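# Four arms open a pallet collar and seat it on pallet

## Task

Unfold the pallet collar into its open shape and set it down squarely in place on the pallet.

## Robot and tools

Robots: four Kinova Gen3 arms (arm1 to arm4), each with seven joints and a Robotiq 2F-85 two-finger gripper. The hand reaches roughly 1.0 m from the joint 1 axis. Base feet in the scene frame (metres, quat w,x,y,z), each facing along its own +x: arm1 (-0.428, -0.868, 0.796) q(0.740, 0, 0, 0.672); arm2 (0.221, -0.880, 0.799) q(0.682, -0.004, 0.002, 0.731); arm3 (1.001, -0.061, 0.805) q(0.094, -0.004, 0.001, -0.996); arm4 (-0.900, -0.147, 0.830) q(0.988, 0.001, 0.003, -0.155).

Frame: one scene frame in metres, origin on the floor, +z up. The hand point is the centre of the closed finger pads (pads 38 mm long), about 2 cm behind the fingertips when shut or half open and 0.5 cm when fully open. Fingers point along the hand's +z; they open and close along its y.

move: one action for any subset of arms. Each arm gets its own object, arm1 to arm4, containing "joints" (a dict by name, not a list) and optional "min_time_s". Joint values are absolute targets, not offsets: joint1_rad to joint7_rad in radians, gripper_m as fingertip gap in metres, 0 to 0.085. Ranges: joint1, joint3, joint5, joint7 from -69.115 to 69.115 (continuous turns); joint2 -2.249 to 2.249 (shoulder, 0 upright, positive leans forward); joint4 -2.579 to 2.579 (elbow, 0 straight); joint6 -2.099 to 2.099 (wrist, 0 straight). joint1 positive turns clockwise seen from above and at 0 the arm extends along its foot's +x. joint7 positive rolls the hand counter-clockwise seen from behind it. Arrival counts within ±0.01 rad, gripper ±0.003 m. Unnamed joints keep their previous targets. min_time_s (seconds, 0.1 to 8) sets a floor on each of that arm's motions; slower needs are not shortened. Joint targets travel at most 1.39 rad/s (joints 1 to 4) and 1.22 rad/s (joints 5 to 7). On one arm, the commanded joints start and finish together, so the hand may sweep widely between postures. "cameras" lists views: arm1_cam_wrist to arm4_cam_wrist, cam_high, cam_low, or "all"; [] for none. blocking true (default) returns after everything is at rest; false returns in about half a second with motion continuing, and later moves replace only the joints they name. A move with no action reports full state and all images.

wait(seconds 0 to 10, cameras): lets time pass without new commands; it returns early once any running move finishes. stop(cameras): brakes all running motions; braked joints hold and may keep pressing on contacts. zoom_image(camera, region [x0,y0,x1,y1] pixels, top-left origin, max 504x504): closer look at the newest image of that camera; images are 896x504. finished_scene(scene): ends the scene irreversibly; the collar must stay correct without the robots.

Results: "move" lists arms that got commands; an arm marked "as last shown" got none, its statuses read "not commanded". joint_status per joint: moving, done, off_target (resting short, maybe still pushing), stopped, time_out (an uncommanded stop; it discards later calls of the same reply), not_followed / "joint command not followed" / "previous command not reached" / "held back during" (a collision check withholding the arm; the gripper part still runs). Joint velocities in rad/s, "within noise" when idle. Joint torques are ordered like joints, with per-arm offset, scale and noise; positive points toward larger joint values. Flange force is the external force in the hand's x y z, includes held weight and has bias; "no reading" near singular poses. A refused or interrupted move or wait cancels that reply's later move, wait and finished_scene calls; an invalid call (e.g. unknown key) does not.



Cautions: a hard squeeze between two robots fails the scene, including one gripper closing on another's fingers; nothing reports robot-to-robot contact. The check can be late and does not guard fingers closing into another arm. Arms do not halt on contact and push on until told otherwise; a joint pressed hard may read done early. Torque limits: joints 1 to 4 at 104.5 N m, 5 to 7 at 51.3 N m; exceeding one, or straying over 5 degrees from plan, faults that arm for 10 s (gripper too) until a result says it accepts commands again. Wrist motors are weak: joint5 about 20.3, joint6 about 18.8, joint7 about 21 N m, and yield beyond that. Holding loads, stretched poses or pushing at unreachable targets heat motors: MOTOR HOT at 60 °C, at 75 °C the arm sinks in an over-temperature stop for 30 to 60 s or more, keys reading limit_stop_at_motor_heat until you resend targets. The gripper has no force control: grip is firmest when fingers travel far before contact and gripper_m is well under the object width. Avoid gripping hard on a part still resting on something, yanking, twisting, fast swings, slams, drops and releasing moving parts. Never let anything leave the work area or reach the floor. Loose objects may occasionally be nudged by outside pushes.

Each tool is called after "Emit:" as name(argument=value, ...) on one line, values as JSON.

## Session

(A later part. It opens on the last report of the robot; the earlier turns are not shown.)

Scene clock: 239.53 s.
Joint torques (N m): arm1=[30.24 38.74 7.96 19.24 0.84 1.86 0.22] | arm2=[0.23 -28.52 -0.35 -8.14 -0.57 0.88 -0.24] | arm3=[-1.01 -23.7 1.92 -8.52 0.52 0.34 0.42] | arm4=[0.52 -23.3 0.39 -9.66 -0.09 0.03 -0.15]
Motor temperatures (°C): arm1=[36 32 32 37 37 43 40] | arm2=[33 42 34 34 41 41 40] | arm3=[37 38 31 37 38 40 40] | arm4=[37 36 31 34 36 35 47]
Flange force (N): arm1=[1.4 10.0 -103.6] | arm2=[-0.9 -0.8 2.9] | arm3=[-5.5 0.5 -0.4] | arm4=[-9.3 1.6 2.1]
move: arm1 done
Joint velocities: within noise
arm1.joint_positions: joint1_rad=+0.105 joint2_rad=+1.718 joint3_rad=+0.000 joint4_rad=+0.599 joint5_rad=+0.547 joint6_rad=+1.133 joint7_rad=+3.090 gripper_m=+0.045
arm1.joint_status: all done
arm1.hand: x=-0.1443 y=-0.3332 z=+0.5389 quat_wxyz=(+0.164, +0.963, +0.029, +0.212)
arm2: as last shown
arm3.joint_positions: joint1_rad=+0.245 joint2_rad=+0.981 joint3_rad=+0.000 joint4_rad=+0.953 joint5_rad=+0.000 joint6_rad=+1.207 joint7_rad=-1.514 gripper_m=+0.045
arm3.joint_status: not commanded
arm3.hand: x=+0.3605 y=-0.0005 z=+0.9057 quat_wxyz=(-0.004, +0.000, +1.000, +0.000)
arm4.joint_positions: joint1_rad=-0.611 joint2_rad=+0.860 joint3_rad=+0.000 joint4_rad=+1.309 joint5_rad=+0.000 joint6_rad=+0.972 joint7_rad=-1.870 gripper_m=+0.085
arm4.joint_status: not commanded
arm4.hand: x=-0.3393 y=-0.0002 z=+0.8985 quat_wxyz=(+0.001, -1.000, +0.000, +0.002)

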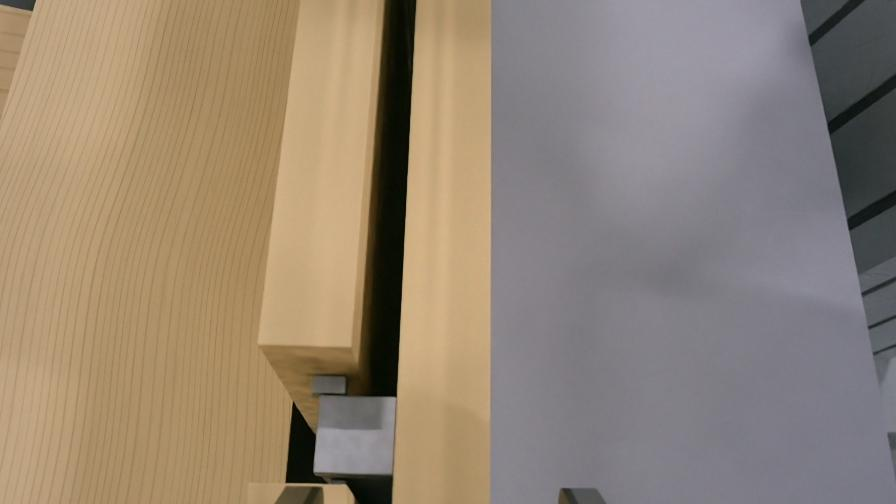

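Emit:
move(arm1={"joints": {"joint1_rad": 0.0828, "joint2_rad": 1.6658, "joint4_rad": 0.6352, "joint5_rad": 0.5345, "joint6_rad": 1.1557, "joint7_rad": 3.0837}, "min_time_s": 1}, cameras=["arm1_cam_wrist", "cam_low", "arm2_cam_wrist", "cam_high"])

Emit:
zoom_image(camera="arm1_cam_wrist", region=[260, 324, 580, 504])

Emit:
zoom_image(camera="cam_low", region=[80, 250, 260, 380])

Emit:
zoom_image(camera="arm2_cam_wrist", region=[400, 140, 650, 300])

Scene clock: 244.37 s.
Joint torques (N m): arm1=[-0.08 -26.27 0.83 -5.74 0.93 0.89 0.22] | arm2=[0.22 -28.51 -0.35 -8.12 -0.59 0.86 -0.25] | arm3=[-1.02 -23.74 1.99 -8.44 0.58 0.33 0.34] | arm4=[0.52 -23.32 0.34 -9.64 -0.07 0.05 -0.16]
Motor temperatures (°C): arm1=[36 33 32 37 37 43 40] | arm2=[33 42 34 34 41 41 40] | arm3=[37 38 31 37 38 40 40] | arm4=[37 36 31 34 36 35 47]
Flange force (N): arm1=[0.1 -2.8 0.8] | arm2=[-0.9 -0.7 2.9] | arm3=[-5.0 0.7 -0.4] | arm4=[-9.3 1.6 2.1]
move: arm1 done
Joint velocities: within noise
arm1.joint_positions: joint1_rad=+0.083 joint2_rad=+1.666 joint3_rad=+0.000 joint4_rad=+0.635 joint5_rad=+0.535 joint6_rad=+1.156 joint7_rad=+3.084 gripper_m=+0.045
arm1.joint_status: all done
arm1.hand: x=-0.1569 y=-0.3242 z=+0.5646 quat_wxyz=(+0.165, +0.963, +0.029, +0.213)
arm2, arm3, arm4: as last shown
pictures: arm1_cam_wrist, arm2_cam_wrist, cam_high, cam_low

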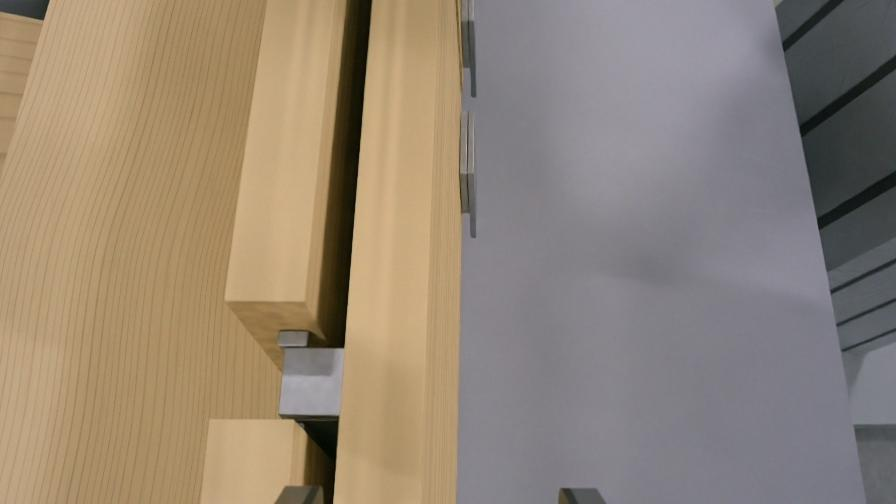

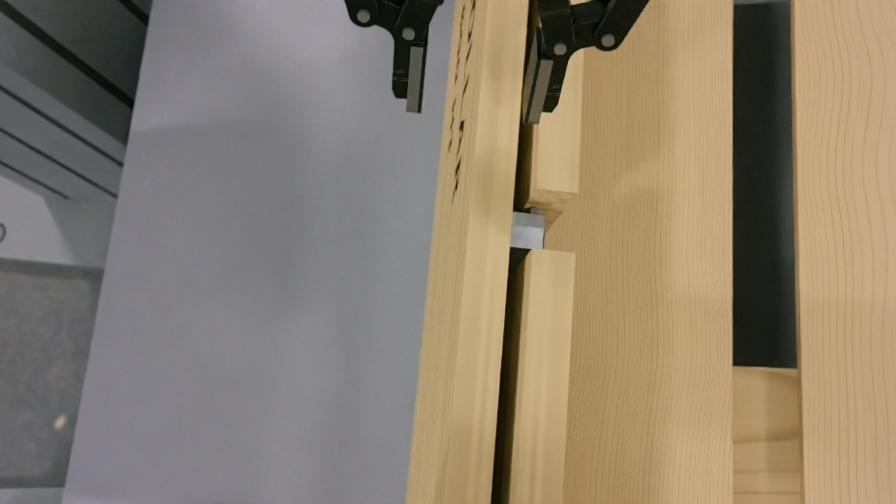

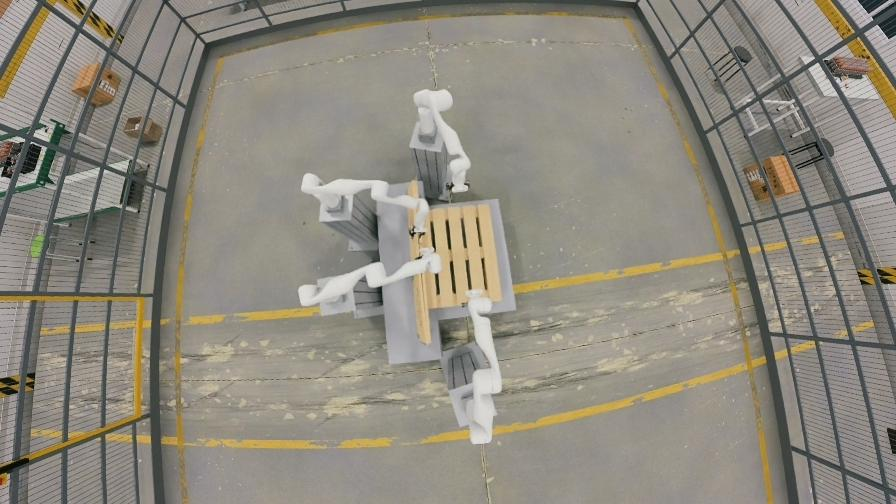

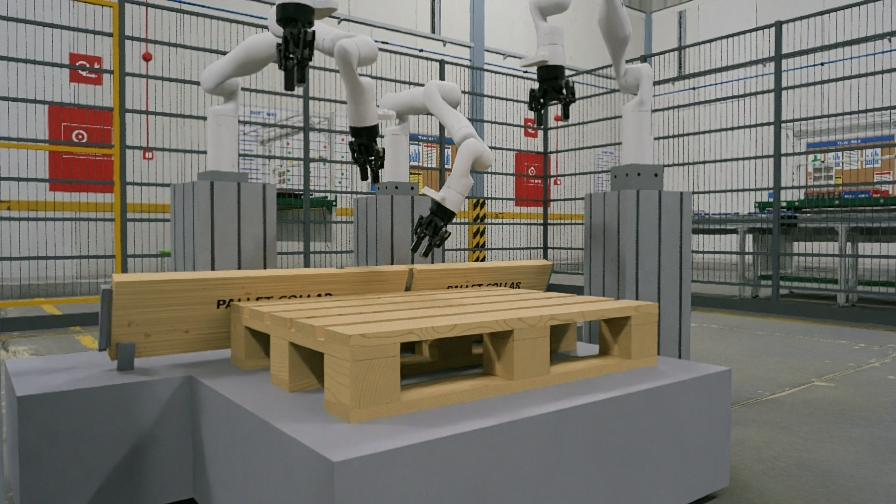

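Scaled by 1.575 from the camera's image (finer frame: 1280x720).

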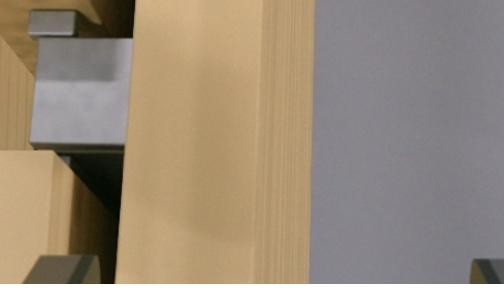

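Scaled by 2.800 from the camera's image (finer frame: 1280x720).

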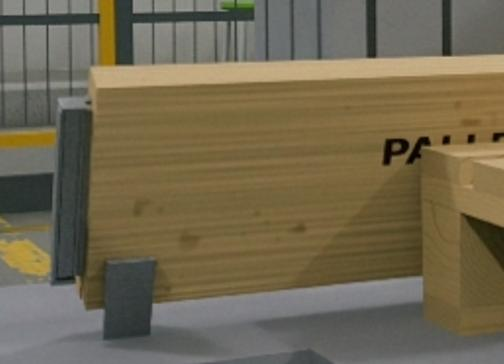

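Scaled by 2.016 from the camera's image (finer frame: 1280x720).

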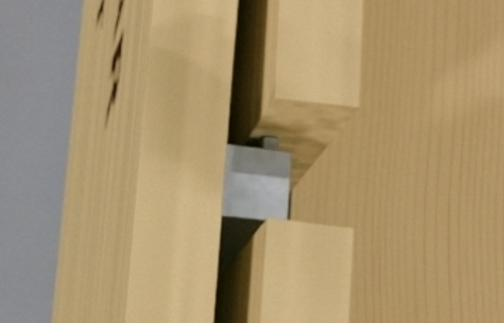

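Emit:
move(arm1={"joints": {"joint1_rad": 0.1329, "joint2_rad": 1.5472, "joint4_rad": 0.8801, "joint5_rad": 0.5078, "joint6_rad": 0.8402, "joint7_rad": 3.0156, "gripper_m": 0.072}, "min_time_s": 2}, cameras=["arm1_cam_wrist"])

Scene clock: 264.93 s.
Joint torques (N m): arm1=[-0.03 -26 0.5 -5.45 0.59 0.4 0.26] | arm2=[0.23 -28.48 -0.4 -8.1 -0.59 0.88 -0.24] | arm3=[-1 -23.61 1.96 -8.41 0.56 0.36 0.42] | arm4=[0.52 -23.3 0.36 -9.63 -0.09 0.03 -0.17]
Motor temperatures (°C): arm1=[36 34 32 37 37 43 40] | arm2=[33 43 34 34 41 41 40] | arm3=[37 38 31 37 38 40 40] | arm4=[37 37 31 34 36 35 47]
Flange force (N): arm1=[-0.4 -1.1 0.9] | arm2=[-0.9 -0.6 2.9] | arm3=[-5.2 0.5 -0.6] | arm4=[-9.2 1.6 2.1]
move: arm1 done
Joint velocities: within noise
arm1.joint_positions: joint1_rad=+0.133 joint2_rad=+1.547 joint3_rad=+0.000 joint4_rad=+0.880 joint5_rad=+0.508 joint6_rad=+0.840 joint7_rad=+3.016 gripper_m=+0.072
arm1.joint_status: all done
arm1.hand: x=-0.1556 y=-0.3053 z=+0.5633 quat_wxyz=(+0.070, +0.982, +0.005, +0.173)
arm2, arm3, arm4: as last shown

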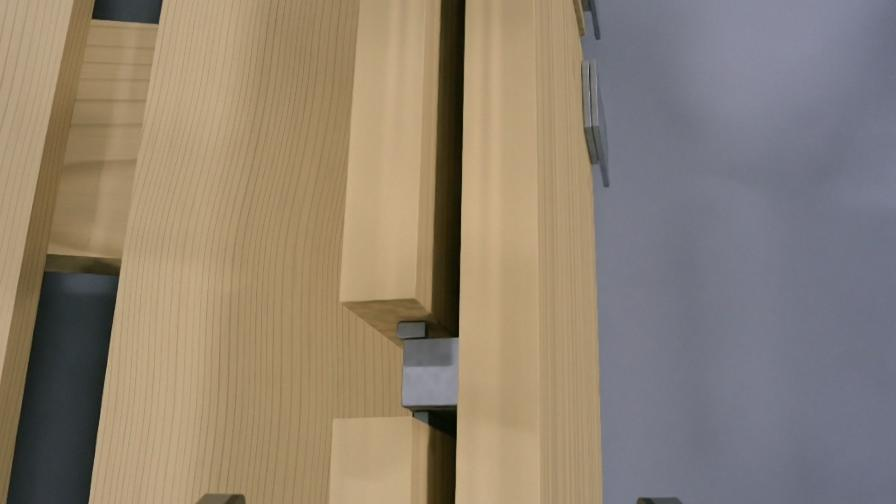

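Emit:
move(arm1={"joints": {"joint1_rad": 0.1695, "joint2_rad": 1.688, "joint4_rad": 0.7364, "joint5_rad": 0.515, "joint6_rad": 0.8309, "joint7_rad": 3.0456}, "min_time_s": 1.8}, cameras=["arm1_cam_wrist"])

Scene clock: 273.47 s.
Joint torques (N m): arm1=[-0.09 -26.02 0.47 -5.47 0.62 0.37 0.24] | arm2=[0.26 -28.49 -0.35 -8.14 -0.57 0.86 -0.25] | arm3=[-0.89 -23.7 1.92 -8.52 0.57 0.42 0.4] | arm4=[0.49 -23.3 0.41 -9.62 -0.07 0.02 -0.15]
Motor temperatures (°C): arm1=[36 34 32 37 37 43 40] | arm2=[33 44 34 34 41 41 40] | arm3=[37 38 31 37 38 40 40] | arm4=[37 37 31 34 36 35 47]
Flange force (N): arm1=[-0.3 -1.8 1.4] | arm2=[-0.9 -0.9 2.9] | arm3=[-5.8 0.3 -0.2] | arm4=[-9.2 1.6 2.0]
move: arm1 done
Joint velocities: within noise
arm1.joint_positions: joint1_rad=+0.170 joint2_rad=+1.688 joint3_rad=+0.000 joint4_rad=+0.736 joint5_rad=+0.515 joint6_rad=+0.831 joint7_rad=+3.046 gripper_m=+0.072
arm1.joint_status: all done
arm1.hand: x=-0.1341 y=-0.3137 z=+0.5047 quat_wxyz=(+0.070, +0.982, +0.005, +0.173)
arm2, arm3, arm4: as last shown

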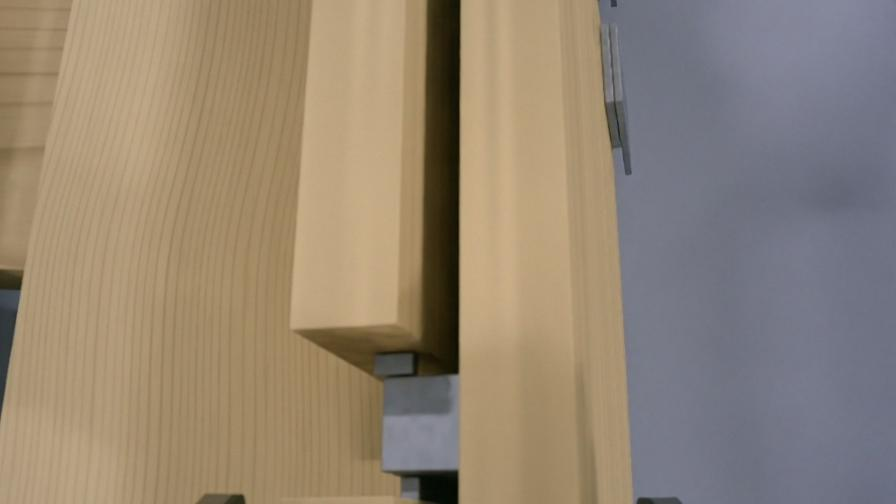

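Emit:
move(arm1={"joints": {"joint1_rad": 0.198, "joint2_rad": 1.5976, "joint4_rad": 1.075, "joint5_rad": 0.721, "joint6_rad": 0.5529, "joint7_rad": 2.7992}, "min_time_s": 2.5}, cameras=["arm1_cam_wrist", "cam_low"])

Scene clock: 278.03 s.
Joint torques (N m): arm1=[-0.42 -23.94 0.22 -3.87 0.33 0.49 0.28] | arm2=[0.22 -28.53 -0.36 -8.13 -0.58 0.89 -0.26] | arm3=[-0.99 -23.59 1.92 -8.4 0.58 0.34 0.44] | arm4=[0.5 -23.3 0.39 -9.63 -0.09 0.04 -0.18]
Motor temperatures (°C): arm1=[36 34 32 37 37 43 40] | arm2=[33 44 34 34 41 41 40] | arm3=[37 38 31 37 38 40 40] | arm4=[37 37 31 34 36 35 47]
Flange force (N): arm1=[-0.2 1.8 0.1] | arm2=[-1.0 -0.8 3.0] | arm3=[-5.1 0.5 -0.6] | arm4=[-9.2 1.7 2.1]
move: arm1 done
Joint velocities: within noise
arm1.joint_positions: joint1_rad=+0.198 joint2_rad=+1.597 joint3_rad=+0.000 joint4_rad=+1.075 joint5_rad=+0.721 joint6_rad=+0.553 joint7_rad=+2.799 gripper_m=+0.072
arm1.joint_status: all done
arm1.hand: x=-0.1346 y=-0.3578 z=+0.4971 quat_wxyz=(+0.035, +0.984, -0.001, +0.174)
arm2, arm3, arm4: as last shown

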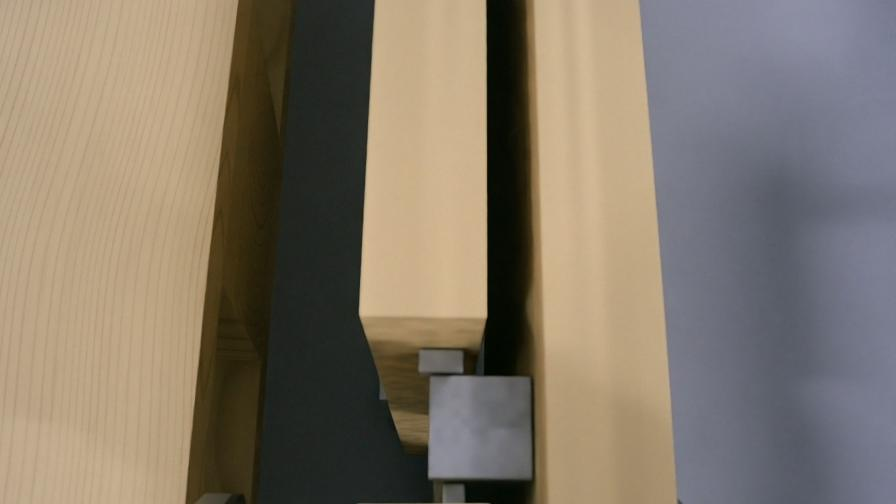

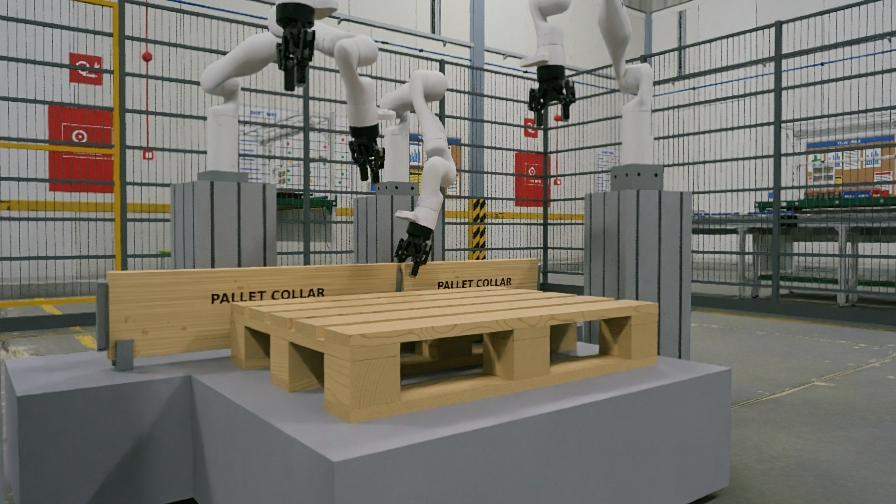

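Emit:
move(arm1={"joints": {"joint1_rad": 0.2359, "joint2_rad": 1.5322, "joint4_rad": 1.3524, "joint5_rad": 1.1718, "joint6_rad": 0.3603, "joint7_rad": 2.3325}, "min_time_s": 2.5}, cameras=["arm1_cam_wrist", "cam_low", "arm3_cam_wrist"])

Scene clock: 284.07 s.
Joint torques (N m): arm1=[-0.06 -22.68 0.32 -1.95 0.08 0.7 0.28] | arm2=[0.26 -28.55 -0.37 -8.13 -0.59 0.88 -0.23] | arm3=[-0.94 -23.65 1.88 -8.5 0.55 0.37 0.38] | arm4=[0.5 -23.29 0.38 -9.62 -0.07 0.05 -0.15]
Motor temperatures (°C): arm1=[36 34 32 37 37 43 40] | arm2=[33 44 34 34 41 41 40] | arm3=[37 38 31 37 38 40 40] | arm4=[37 37 31 34 36 35 47]
Flange force (N): arm1=[-1.3 3.1 1.4] | arm2=[-0.9 -0.6 3.0] | arm3=[-5.7 0.4 -0.4] | arm4=[-9.2 1.6 2.1]
move: arm1 done
Joint velocities: within noise
arm1.joint_positions: joint1_rad=+0.236 joint2_rad=+1.532 joint3_rad=+0.000 joint4_rad=+1.352 joint5_rad=+1.172 joint6_rad=+0.360 joint7_rad=+2.333 gripper_m=+0.072
arm1.joint_status: all done
arm1.hand: x=-0.1352 y=-0.4045 z=+0.5002 quat_wxyz=(+0.002, +0.985, -0.006, +0.174)
arm2, arm3, arm4: as last shown
pictures: arm1_cam_wrist, arm3_cam_wrist, cam_low

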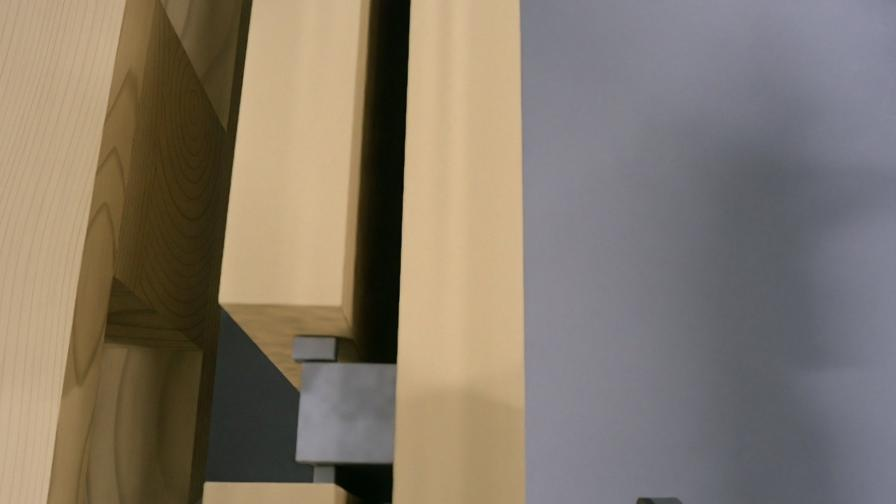

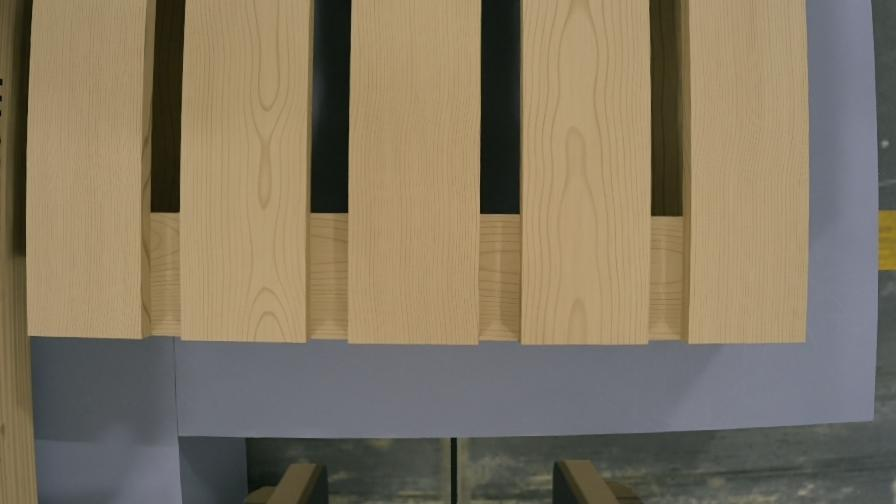

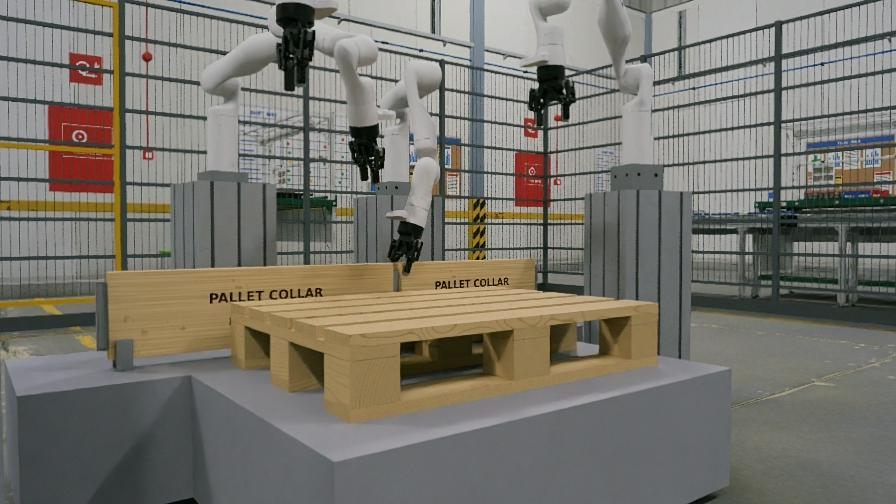

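Emit:
move(arm1={"joints": {"joint1_rad": 0.2332, "joint2_rad": 1.3727, "joint4_rad": 1.4737, "joint5_rad": 1.0853, "joint6_rad": 0.3763, "joint7_rad": 2.4223}, "min_time_s": 1.5})

Emit:
move(arm1={"joints": {"joint1_rad": 0.5486, "joint2_rad": 1.3937, "joint4_rad": 1.1948, "joint5_rad": 0, "joint6_rad": 0.5531, "joint7_rad": 3.7565, "gripper_m": 0.045}, "min_time_s": 2}, cameras=["arm1_cam_wrist", "cam_low", "arm2_cam_wrist"])

Emit:
zoom_image(camera="arm1_cam_wrist", region=[260, 324, 580, 504])

Scene clock: 294.30 s.
Joint torques (N m): arm1=[-0.09 -23 0.33 -2.72 0.15 0.62 0.29] | arm2=[0.21 -28.51 -0.37 -8.11 -0.59 0.86 -0.24] | arm3=[-0.87 -23.65 1.92 -8.48 0.57 0.33 0.4] | arm4=[0.47 -23.3 0.39 -9.62 -0.1 0.05 -0.17]
Motor temperatures (°C): arm1=[36 34 32 37 37 43 40] | arm2=[33 44 34 34 41 41 40] | arm3=[37 38 31 37 38 40 40] | arm4=[37 37 31 34 36 35 47]
Flange force (N): arm1=[-1.8 3.5 1.7] | arm2=[-0.9 -0.6 2.8] | arm3=[-5.4 0.3 -0.5] | arm4=[-9.2 1.7 2.1]
move: arm1 done
Joint velocities: within noise
arm1.joint_positions: joint1_rad=+0.233 joint2_rad=+1.373 joint3_rad=+0.000 joint4_rad=+1.474 joint5_rad=+1.085 joint6_rad=+0.376 joint7_rad=+2.422 gripper_m=+0.072
arm1.joint_status: all done
arm1.hand: x=-0.1351 y=-0.4000 z=+0.5700 quat_wxyz=(+0.001, +0.985, -0.007, +0.174)
arm2, arm3, arm4: as last shown
pictures: none

Scene clock: 296.70 s.
Joint torques (N m): arm1=[-0.1 -24.76 -0.63 -4.56 -0.08 -0.15 0.26] | arm2=[0.2 -28.52 -0.4 -8.13 -0.58 0.87 -0.24] | arm3=[-0.97 -23.66 1.93 -8.36 0.55 0.36 0.41] | arm4=[0.5 -23.28 0.36 -9.63 -0.1 0.03 -0.17]
Motor temperatures (°C): arm1=[36 34 32 37 37 43 40] | arm2=[33 44 34 34 41 41 40] | arm3=[37 38 31 37 38 40 40] | arm4=[37 37 31 34 36 35 47]
Flange force (N): arm1=[0.5 -1.5 0.8] | arm2=[-1.0 -0.7 2.9] | arm3=[-4.8 0.5 -0.6] | arm4=[-9.3 1.6 2.0]
move: arm1 done
Joint velocities: within noise
arm1.joint_positions: joint1_rad=+0.549 joint2_rad=+1.394 joint3_rad=+0.000 joint4_rad=+1.195 joint5_rad=+0.000 joint6_rad=+0.553 joint7_rad=+3.757 gripper_m=+0.045
arm1.joint_status: all done
arm1.hand: x=-0.0600 y=-0.4198 z=+0.5758 quat_wxyz=(+0.000, +1.000, -0.015, +0.000)
arm2.joint_positions: joint1_rad=-0.104 joint2_rad=+1.350 joint3_rad=+0.000 joint4_rad=+0.650 joint5_rad=-0.353 joint6_rad=+1.400 joint7_rad=-0.016 gripper_m=+0.045
arm2.joint_status: not commanded
arm2.hand: x=+0.0340 y=-0.2789 z=+0.7558 quat_wxyz=(+0.153, +0.024, -0.977, +0.146)
arm3, arm4: as last shown
pictures: arm1_cam_wrist, arm2_cam_wrist, cam_low

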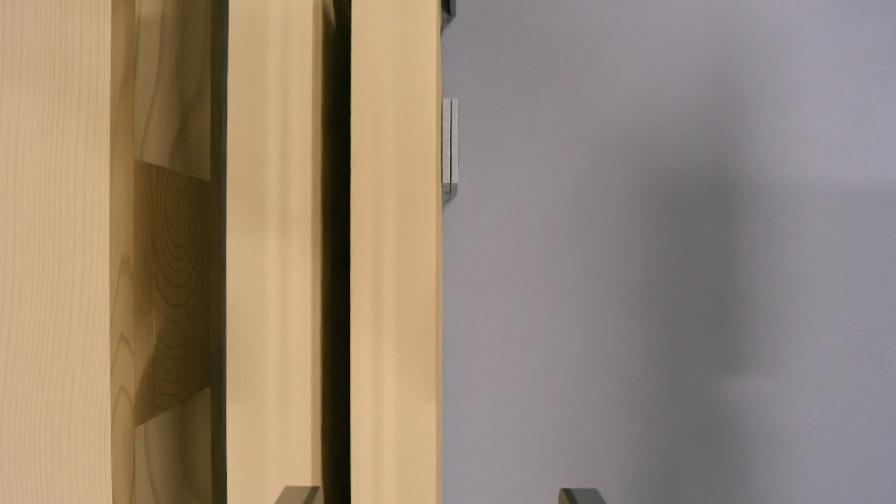

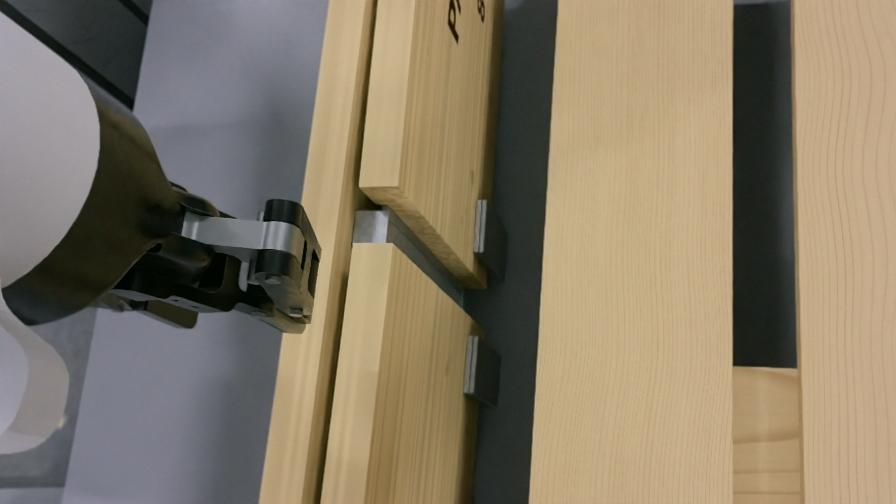

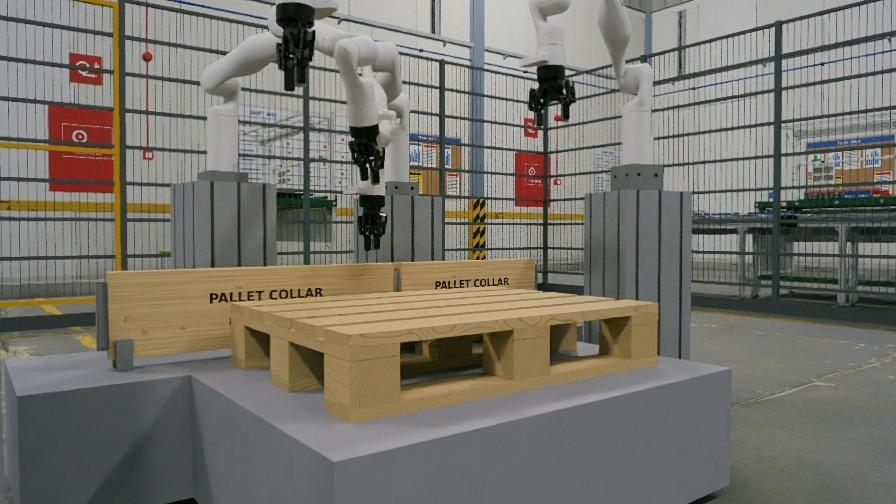

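Scaled by 1.575 from the camera's image (finer frame: 1280x720).

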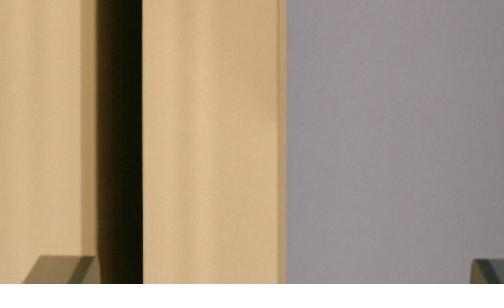

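Emit:
move(arm1={"joints": {"joint2_rad": 1.4715, "joint4_rad": 1.1339, "joint6_rad": 0.5362}, "min_time_s": 1.5}, cameras=["arm1_cam_wrist"])

Emit:
zoom_image(camera="arm1_cam_wrist", region=[240, 344, 480, 504])

Scene clock: 301.17 s.
Joint torques (N m): arm1=[-0.08 -24.83 -0.57 -4.31 -0.07 -0.14 0.32] | arm2=[0.23 -28.5 -0.4 -8.16 -0.58 0.88 -0.25] | arm3=[-0.93 -23.7 1.92 -8.46 0.55 0.39 0.37] | arm4=[0.54 -23.32 0.37 -9.62 -0.08 0.03 -0.16]
Motor temperatures (°C): arm1=[36 34 32 37 37 43 39] | arm2=[33 45 34 34 41 41 40] | arm3=[37 38 31 37 38 40 40] | arm4=[37 37 31 34 36 35 47]
Flange force (N): arm1=[0.8 -2.0 1.1] | arm2=[-1.0 -1.1 3.0] | arm3=[-5.4 0.4 -0.3] | arm4=[-9.1 1.5 2.1]
move: arm1 done
Joint velocities: within noise
arm1.joint_positions: joint1_rad=+0.549 joint2_rad=+1.471 joint3_rad=+0.000 joint4_rad=+1.134 joint5_rad=+0.000 joint6_rad=+0.536 joint7_rad=+3.757 gripper_m=+0.045
arm1.joint_status: all done
arm1.hand: x=-0.0600 y=-0.4198 z=+0.5406 quat_wxyz=(+0.000, +1.000, -0.015, +0.000)
arm2: as last shown
arm3.joint_positions: joint1_rad=+0.245 joint2_rad=+0.981 joint3_rad=+0.000 joint4_rad=+0.953 joint5_rad=+0.000 joint6_rad=+1.207 joint7_rad=-1.514 gripper_m=+0.045
arm3.joint_status: not commanded
arm3.hand: x=+0.3605 y=-0.0005 z=+0.9057 quat_wxyz=(-0.004, +0.000, +1.000, +0.000)
arm4.joint_positions: joint1_rad=-0.611 joint2_rad=+0.860 joint3_rad=+0.000 joint4_rad=+1.309 joint5_rad=+0.000 joint6_rad=+0.972 joint7_rad=-1.870 gripper_m=+0.085
arm4.joint_status: not commanded
arm4.hand: x=-0.3393 y=-0.0002 z=+0.8985 quat_wxyz=(+0.001, -1.000, +0.000, +0.002)

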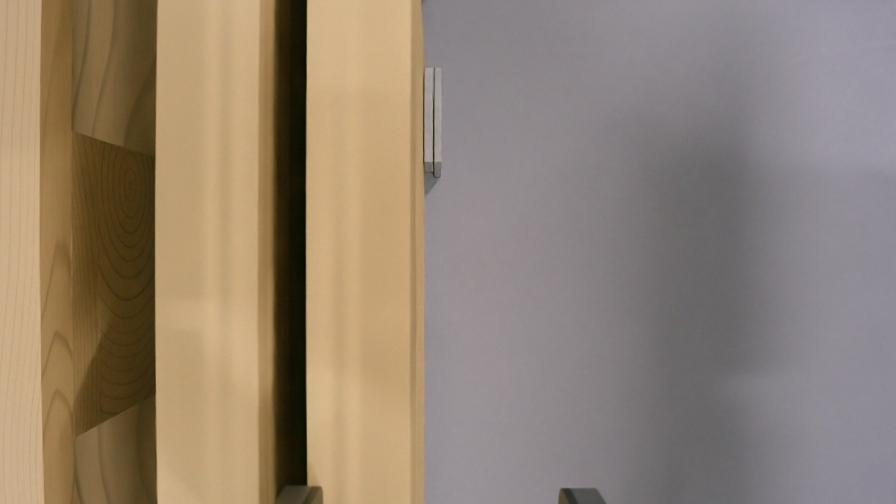

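Scaled by 2.100 from the camera's image (finer frame: 1280x720).

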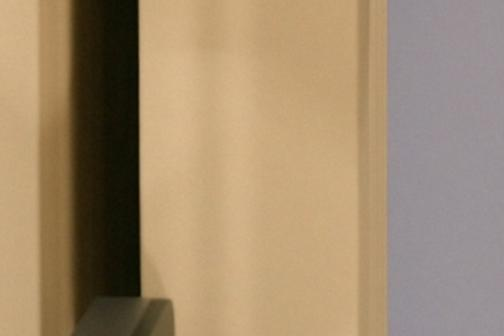

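Emit:
move(arm1={"joints": {"joint1_rad": 0.5368}, "min_time_s": 0.5}, cameras=["arm1_cam_wrist"])

Emit:
zoom_image(camera="arm1_cam_wrist", region=[240, 344, 480, 504])

Scene clock: 306.93 s.
Joint torques (N m): arm1=[-0.03 -24.78 -0.6 -4.36 -0.05 -0.08 0.28] | arm2=[0.2 -28.52 -0.37 -8.1 -0.59 0.86 -0.23] | arm3=[-0.98 -23.69 2.01 -8.42 0.59 0.36 0.41] | arm4=[0.54 -23.3 0.39 -9.61 -0.09 0.02 -0.18]
Motor temperatures (°C): arm1=[36 34 32 37 37 43 39] | arm2=[33 45 34 34 41 41 40] | arm3=[37 38 31 37 38 40 40] | arm4=[37 37 31 34 36 35 47]
Flange force (N): arm1=[0.5 -1.6 0.9] | arm2=[-0.9 -0.5 2.8] | arm3=[-5.0 0.5 -0.5] | arm4=[-9.1 1.6 2.0]
move: arm1 done
Joint velocities: within noise
arm1.joint_positions: joint1_rad=+0.537 joint2_rad=+1.471 joint3_rad=+0.000 joint4_rad=+1.134 joint5_rad=+0.000 joint6_rad=+0.536 joint7_rad=+3.757 gripper_m=+0.045
arm1.joint_status: all done
arm1.hand: x=-0.0653 y=-0.4155 z=+0.5406 quat_wxyz=(+0.000, +1.000, -0.009, +0.000)
arm2, arm3, arm4: as last shown

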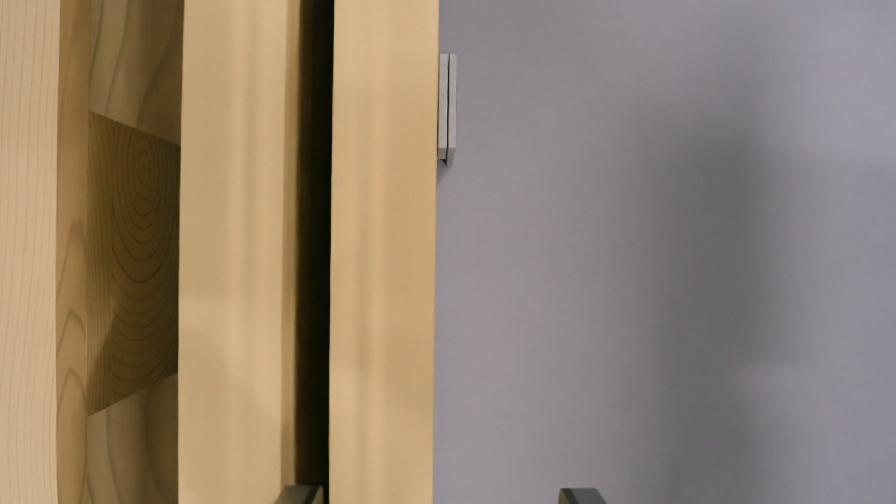

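Scaled by 2.100 from the camera's image (finer frame: 1280x720).

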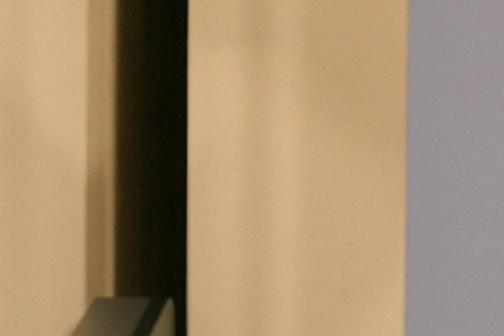

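Emit:
move(arm1={"joints": {"joint1_rad": 0.5366, "joint2_rad": 1.5074, "joint4_rad": 1.1024, "joint6_rad": 0.5318}, "min_time_s": 1.5}, cameras=["arm1_cam_wrist"])

Emit:
zoom_image(camera="arm1_cam_wrist", region=[240, 344, 480, 504])

Scene clock: 311.37 s.
Joint torques (N m): arm1=[6.12 55.99 6.98 10.57 2.43 -3.69 -0.45] | arm2=[0.18 -28.54 -0.39 -8.13 -0.58 0.9 -0.24] | arm3=[-0.91 -23.64 1.92 -8.42 0.54 0.33 0.37] | arm4=[0.53 -23.3 0.38 -9.63 -0.08 0.04 -0.17]
Motor temperatures (°C): arm1=[35 35 32 37 37 43 39] | arm2=[33 45 34 34 41 41 40] | arm3=[37 38 31 37 38 40 40] | arm4=[37 37 31 34 36 35 47]
Flange force (N): arm1=[-21.2 11.3 -154.5] | arm2=[-1.0 -0.8 3.0] | arm3=[-5.1 0.4 -0.6] | arm4=[-9.2 1.6 2.1]
move: arm1 done
Joint velocities: within noise
arm1.joint_positions: joint1_rad=+0.537 joint2_rad=+1.504 joint3_rad=+0.000 joint4_rad=+1.102 joint5_rad=+0.000 joint6_rad=+0.532 joint7_rad=+3.757 gripper_m=+0.045
arm1.joint_status: all done
arm1.hand: x=-0.0643 y=-0.4138 z=+0.5269 quat_wxyz=(-0.001, +1.000, -0.009, +0.001)
arm2, arm3, arm4: as last shown

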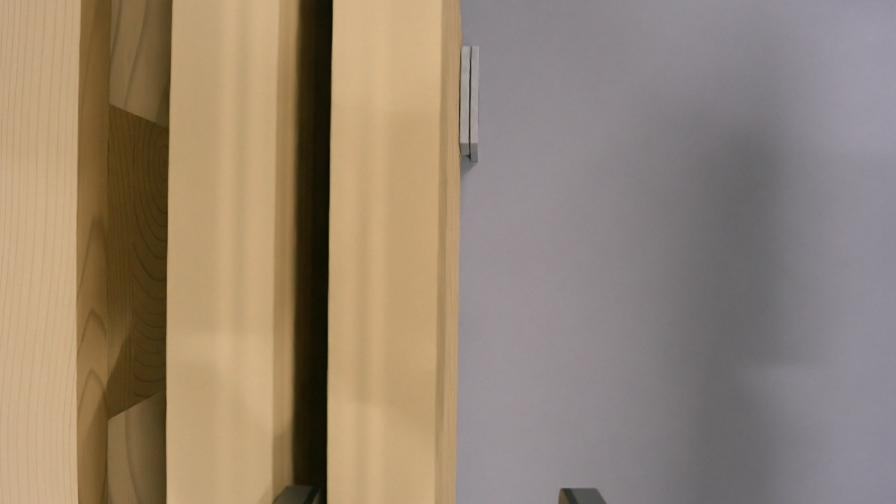

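Scaled by 2.100 from the camera's image (finer frame: 1280x720).

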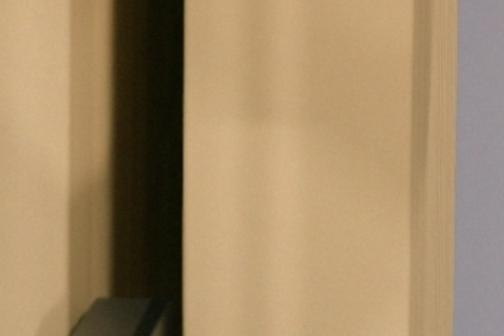

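Emit:
zoom_image(camera="arm1_cam_wrist", region=[220, 0, 400, 100])

Emit:
zoom_image(camera="arm1_cam_wrist", region=[230, 404, 410, 504])

Emit:
move(arm1={"joints": {"joint1_rad": 0.5368, "joint2_rad": 1.4715, "joint4_rad": 1.1339, "joint6_rad": 0.5362}, "min_time_s": 1}, cameras=["arm1_cam_wrist", "cam_low"])

Emit:
zoom_image(camera="arm1_cam_wrist", region=[240, 344, 480, 504])

Scaled by 2.800 from the camera's image (finer frame: 1280x720).

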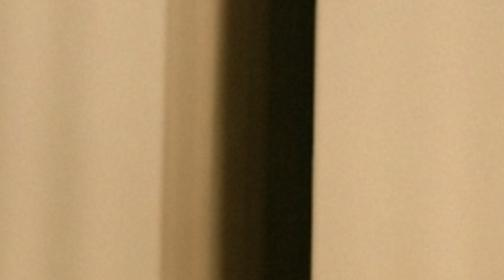

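Scaled by 2.800 from the camera's image (finer frame: 1280x720).

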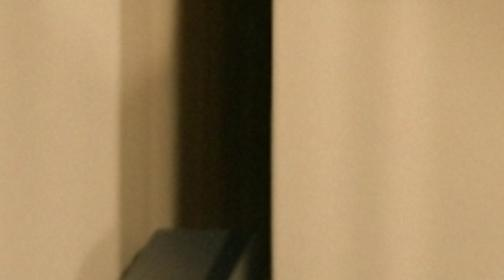

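Scene clock: 321.17 s.
Joint torques (N m): arm1=[-0.08 -24.95 -0.55 -4.36 -0.07 -0.15 0.27] | arm2=[0.21 -28.5 -0.39 -8.11 -0.56 0.88 -0.25] | arm3=[-0.94 -23.57 1.94 -8.5 0.5 0.35 0.37] | arm4=[0.5 -23.31 0.36 -9.6 -0.11 0.04 -0.17]
Motor temperatures (°C): arm1=[36 37 32 37 37 43 39] | arm2=[33 45 34 34 41 41 40] | arm3=[37 38 31 37 38 40 40] | arm4=[37 37 31 34 36 35 47]
Flange force (N): arm1=[0.8 -1.9 1.3] | arm2=[-0.9 -0.7 2.9] | arm3=[-5.8 0.4 -0.5] | arm4=[-9.1 1.6 2.1]
move: arm1 done
TORQUE WARNING: arm1's joint2_rad reached its warning level (56.7 N m). A warning alone does not stop the arm.
Joint velocities: within noise
arm1.joint_positions: joint1_rad=+0.537 joint2_rad=+1.471 joint3_rad=+0.000 joint4_rad=+1.134 joint5_rad=+0.000 joint6_rad=+0.536 joint7_rad=+3.757 gripper_m=+0.045
arm1.joint_status: all done
arm1.hand: x=-0.0653 y=-0.4155 z=+0.5406 quat_wxyz=(+0.000, +1.000, -0.009, +0.000)
arm2, arm3, arm4: as last shown

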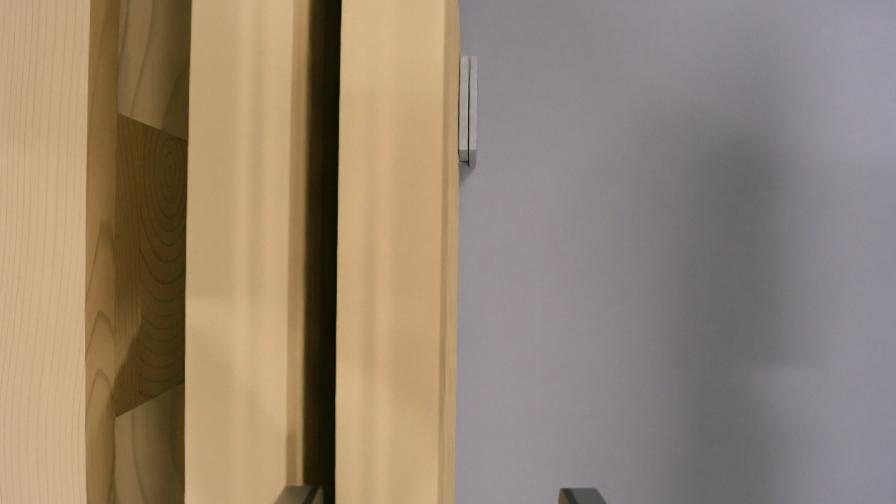

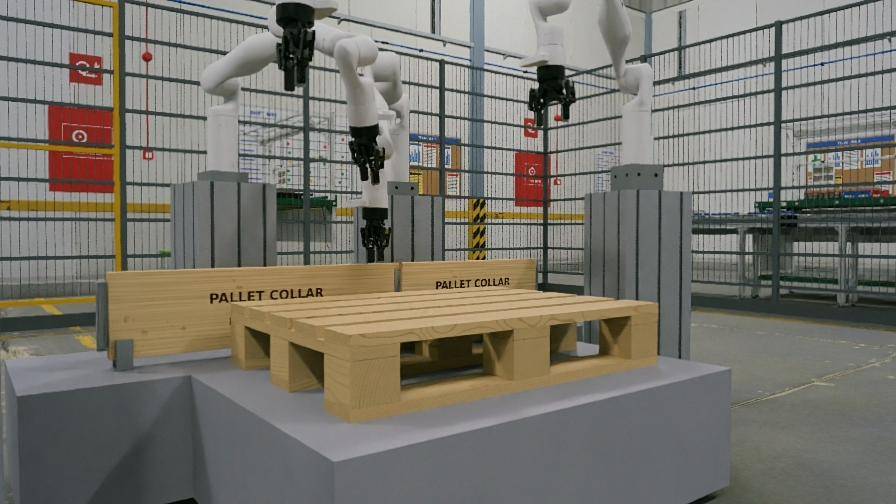

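Scaled by 2.100 from the camera's image (finer frame: 1280x720).

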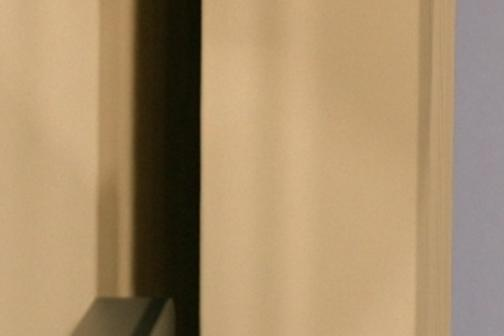

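Emit:
move(arm1={"joints": {"joint1_rad": 0.5402, "joint2_rad": 1.4823, "joint4_rad": 1.1247, "joint6_rad": 0.5346}, "min_time_s": 0.8}, cameras=[])

Scene clock: 328.03 s.
Joint torques (N m): arm1=[0.01 -24.85 -0.56 -4.34 -0.1 -0.15 0.25] | arm2=[0.23 -28.55 -0.34 -8.1 -0.56 0.84 -0.24] | arm3=[-0.96 -23.63 1.92 -8.44 0.57 0.33 0.37] | arm4=[0.53 -23.28 0.4 -9.62 -0.08 0.05 -0.19]
Motor temperatures (°C): arm1=[36 37 32 37 37 43 39] | arm2=[33 45 34 34 41 41 40] | arm3=[37 38 31 37 38 40 40] | arm4=[37 37 31 34 36 35 47]
Flange force (N): arm1=[0.7 -1.9 1.1] | arm2=[-0.8 -0.2 2.8] | arm3=[-5.3 0.5 -0.6] | arm4=[-9.2 1.6 2.1]
move: arm1 done
Joint velocities: within noise
arm1.joint_positions: joint1_rad=+0.540 joint2_rad=+1.482 joint3_rad=+0.000 joint4_rad=+1.125 joint5_rad=+0.000 joint6_rad=+0.535 joint7_rad=+3.757 gripper_m=+0.045
arm1.joint_status: all done
arm1.hand: x=-0.0638 y=-0.4167 z=+0.5358 quat_wxyz=(+0.000, +1.000, -0.011, +0.000)
arm2, arm3, arm4: as last shown

Emit:
move(arm1={"joints": {"joint2_rad": 1.4915, "joint4_rad": 1.1167, "joint6_rad": 0.5334}, "min_time_s": 0.8}, cameras=["arm1_cam_wrist"])

Emit:
zoom_image(camera="arm1_cam_wrist", region=[240, 404, 390, 504])

Scene clock: 329.73 s.
Joint torques (N m): arm1=[0.03 -2.88 -0.22 0.53 0.27 -0.46 0.2] | arm2=[0.28 -28.54 -0.37 -8.13 -0.58 0.86 -0.24] | arm3=[-0.92 -23.64 1.96 -8.53 0.6 0.36 0.41] | arm4=[0.51 -23.27 0.39 -9.63 -0.09 0.03 -0.18]
Motor temperatures (°C): arm1=[36 37 32 37 37 43 39] | arm2=[33 45 34 34 41 41 40] | arm3=[37 38 31 37 38 40 40] | arm4=[37 37 31 34 36 35 47]
Flange force (N): arm1=[-2.2 1.9 -39.3] | arm2=[-0.8 -0.6 2.9] | arm3=[-5.9 0.3 -0.4] | arm4=[-9.3 1.7 2.0]
move: arm1 done
Joint velocities: within noise
arm1.joint_positions: joint1_rad=+0.540 joint2_rad=+1.491 joint3_rad=+0.000 joint4_rad=+1.117 joint5_rad=+0.000 joint6_rad=+0.533 joint7_rad=+3.757 gripper_m=+0.045
arm1.joint_status: all done
arm1.hand: x=-0.0637 y=-0.4167 z=+0.5319 quat_wxyz=(+0.000, +1.000, -0.011, +0.000)
arm2, arm3, arm4: as last shown

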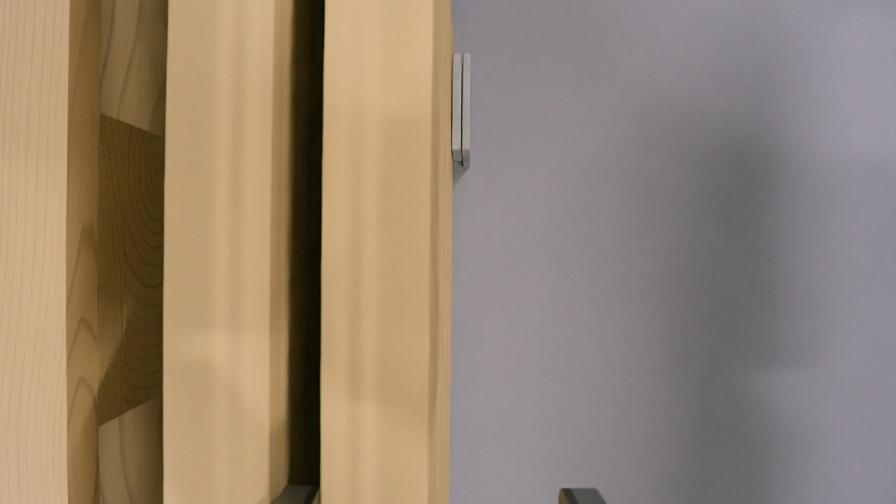

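Scaled by 3.360 from the camera's image (finer frame: 1280x720).

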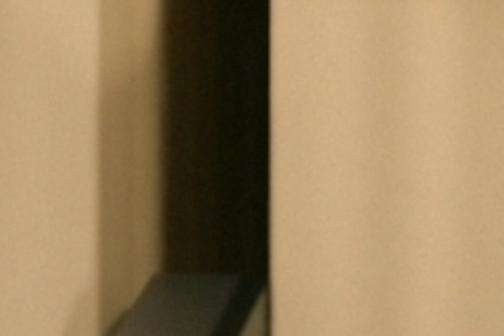

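Emit:
move(arm1={"joints": {"joint1_rad": 0.5428, "joint2_rad": 1.4823, "joint4_rad": 1.1247, "joint6_rad": 0.5334}, "min_time_s": 0.6}, cameras=[])

Emit:
move(arm1={"joints": {"joint2_rad": 1.4915, "joint4_rad": 1.1167, "joint6_rad": 0.5334}, "min_time_s": 0.8}, cameras=["arm1_cam_wrist"])

Emit:
zoom_image(camera="arm1_cam_wrist", region=[240, 404, 390, 504])

Scene clock: 333.60 s.
Joint torques (N m): arm1=[-0.04 -24.75 -0.49 -4.3 -0.06 -0.11 0.26] | arm2=[0.26 -28.51 -0.39 -8.08 -0.61 0.88 -0.24] | arm3=[-0.95 -23.67 1.84 -8.46 0.58 0.36 0.36] | arm4=[0.53 -23.32 0.38 -9.58 -0.08 0.05 -0.15]
Motor temperatures (°C): arm1=[36 37 32 37 37 43 39] | arm2=[33 45 34 34 41 41 40] | arm3=[37 38 31 37 38 40 40] | arm4=[37 37 31 34 36 35 47]
Flange force (N): arm1=[0.7 -1.8 1.0] | arm2=[-0.8 -0.4 2.8] | arm3=[-5.4 0.5 -0.4] | arm4=[-9.0 1.5 2.1]
move: arm1 done
Joint velocities: within noise
arm1.joint_positions: joint1_rad=+0.543 joint2_rad=+1.482 joint3_rad=+0.000 joint4_rad=+1.125 joint5_rad=+0.000 joint6_rad=+0.533 joint7_rad=+3.757 gripper_m=+0.045
arm1.joint_status: all done
arm1.hand: x=-0.0623 y=-0.4174 z=+0.5358 quat_wxyz=(+0.000, +1.000, -0.012, +0.001)
arm2, arm3, arm4: as last shown

Scene clock: 334.70 s.
Joint torques (N m): arm1=[0.58 -3.82 0.44 0.19 0.41 -0.44 0.2] | arm2=[0.24 -28.49 -0.39 -8.14 -0.56 0.86 -0.23] | arm3=[-0.93 -23.68 1.91 -8.4 0.52 0.38 0.33] | arm4=[0.53 -23.29 0.37 -9.63 -0.09 0.03 -0.19]
Motor temperatures (°C): arm1=[36 37 32 37 37 43 39] | arm2=[33 45 34 34 41 41 40] | arm3=[37 38 31 37 38 40 40] | arm4=[37 37 31 34 36 35 47]
Flange force (N): arm1=[-3.3 1.8 -37.9] | arm2=[-0.9 -0.9 2.9] | arm3=[-5.0 0.5 -0.4] | arm4=[-9.2 1.6 2.0]
move: arm1 done
Joint velocities: within noise
arm1.joint_positions: joint1_rad=+0.543 joint2_rad=+1.491 joint3_rad=+0.000 joint4_rad=+1.117 joint5_rad=+0.000 joint6_rad=+0.533 joint7_rad=+3.757 gripper_m=+0.045
arm1.joint_status: all done
arm1.hand: x=-0.0626 y=-0.4176 z=+0.5318 quat_wxyz=(+0.000, +1.000, -0.012, +0.000)
arm2.joint_positions: joint1_rad=-0.104 joint2_rad=+1.350 joint3_rad=+0.000 joint4_rad=+0.650 joint5_rad=-0.353 joint6_rad=+1.400 joint7_rad=-0.016 gripper_m=+0.045
arm2.joint_status: not commanded
arm2.hand: x=+0.0340 y=-0.2789 z=+0.7558 quat_wxyz=(+0.153, +0.024, -0.977, +0.146)
arm3, arm4: as last shown

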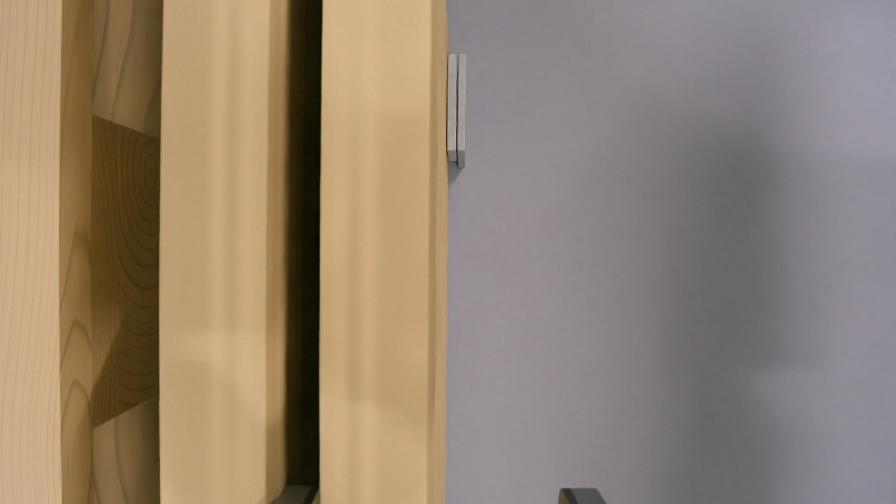

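Scaled by 3.360 from the camera's image (finer frame: 1280x720).

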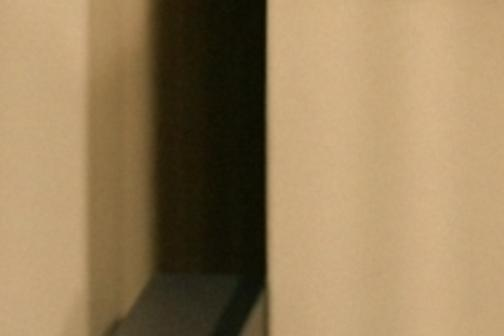

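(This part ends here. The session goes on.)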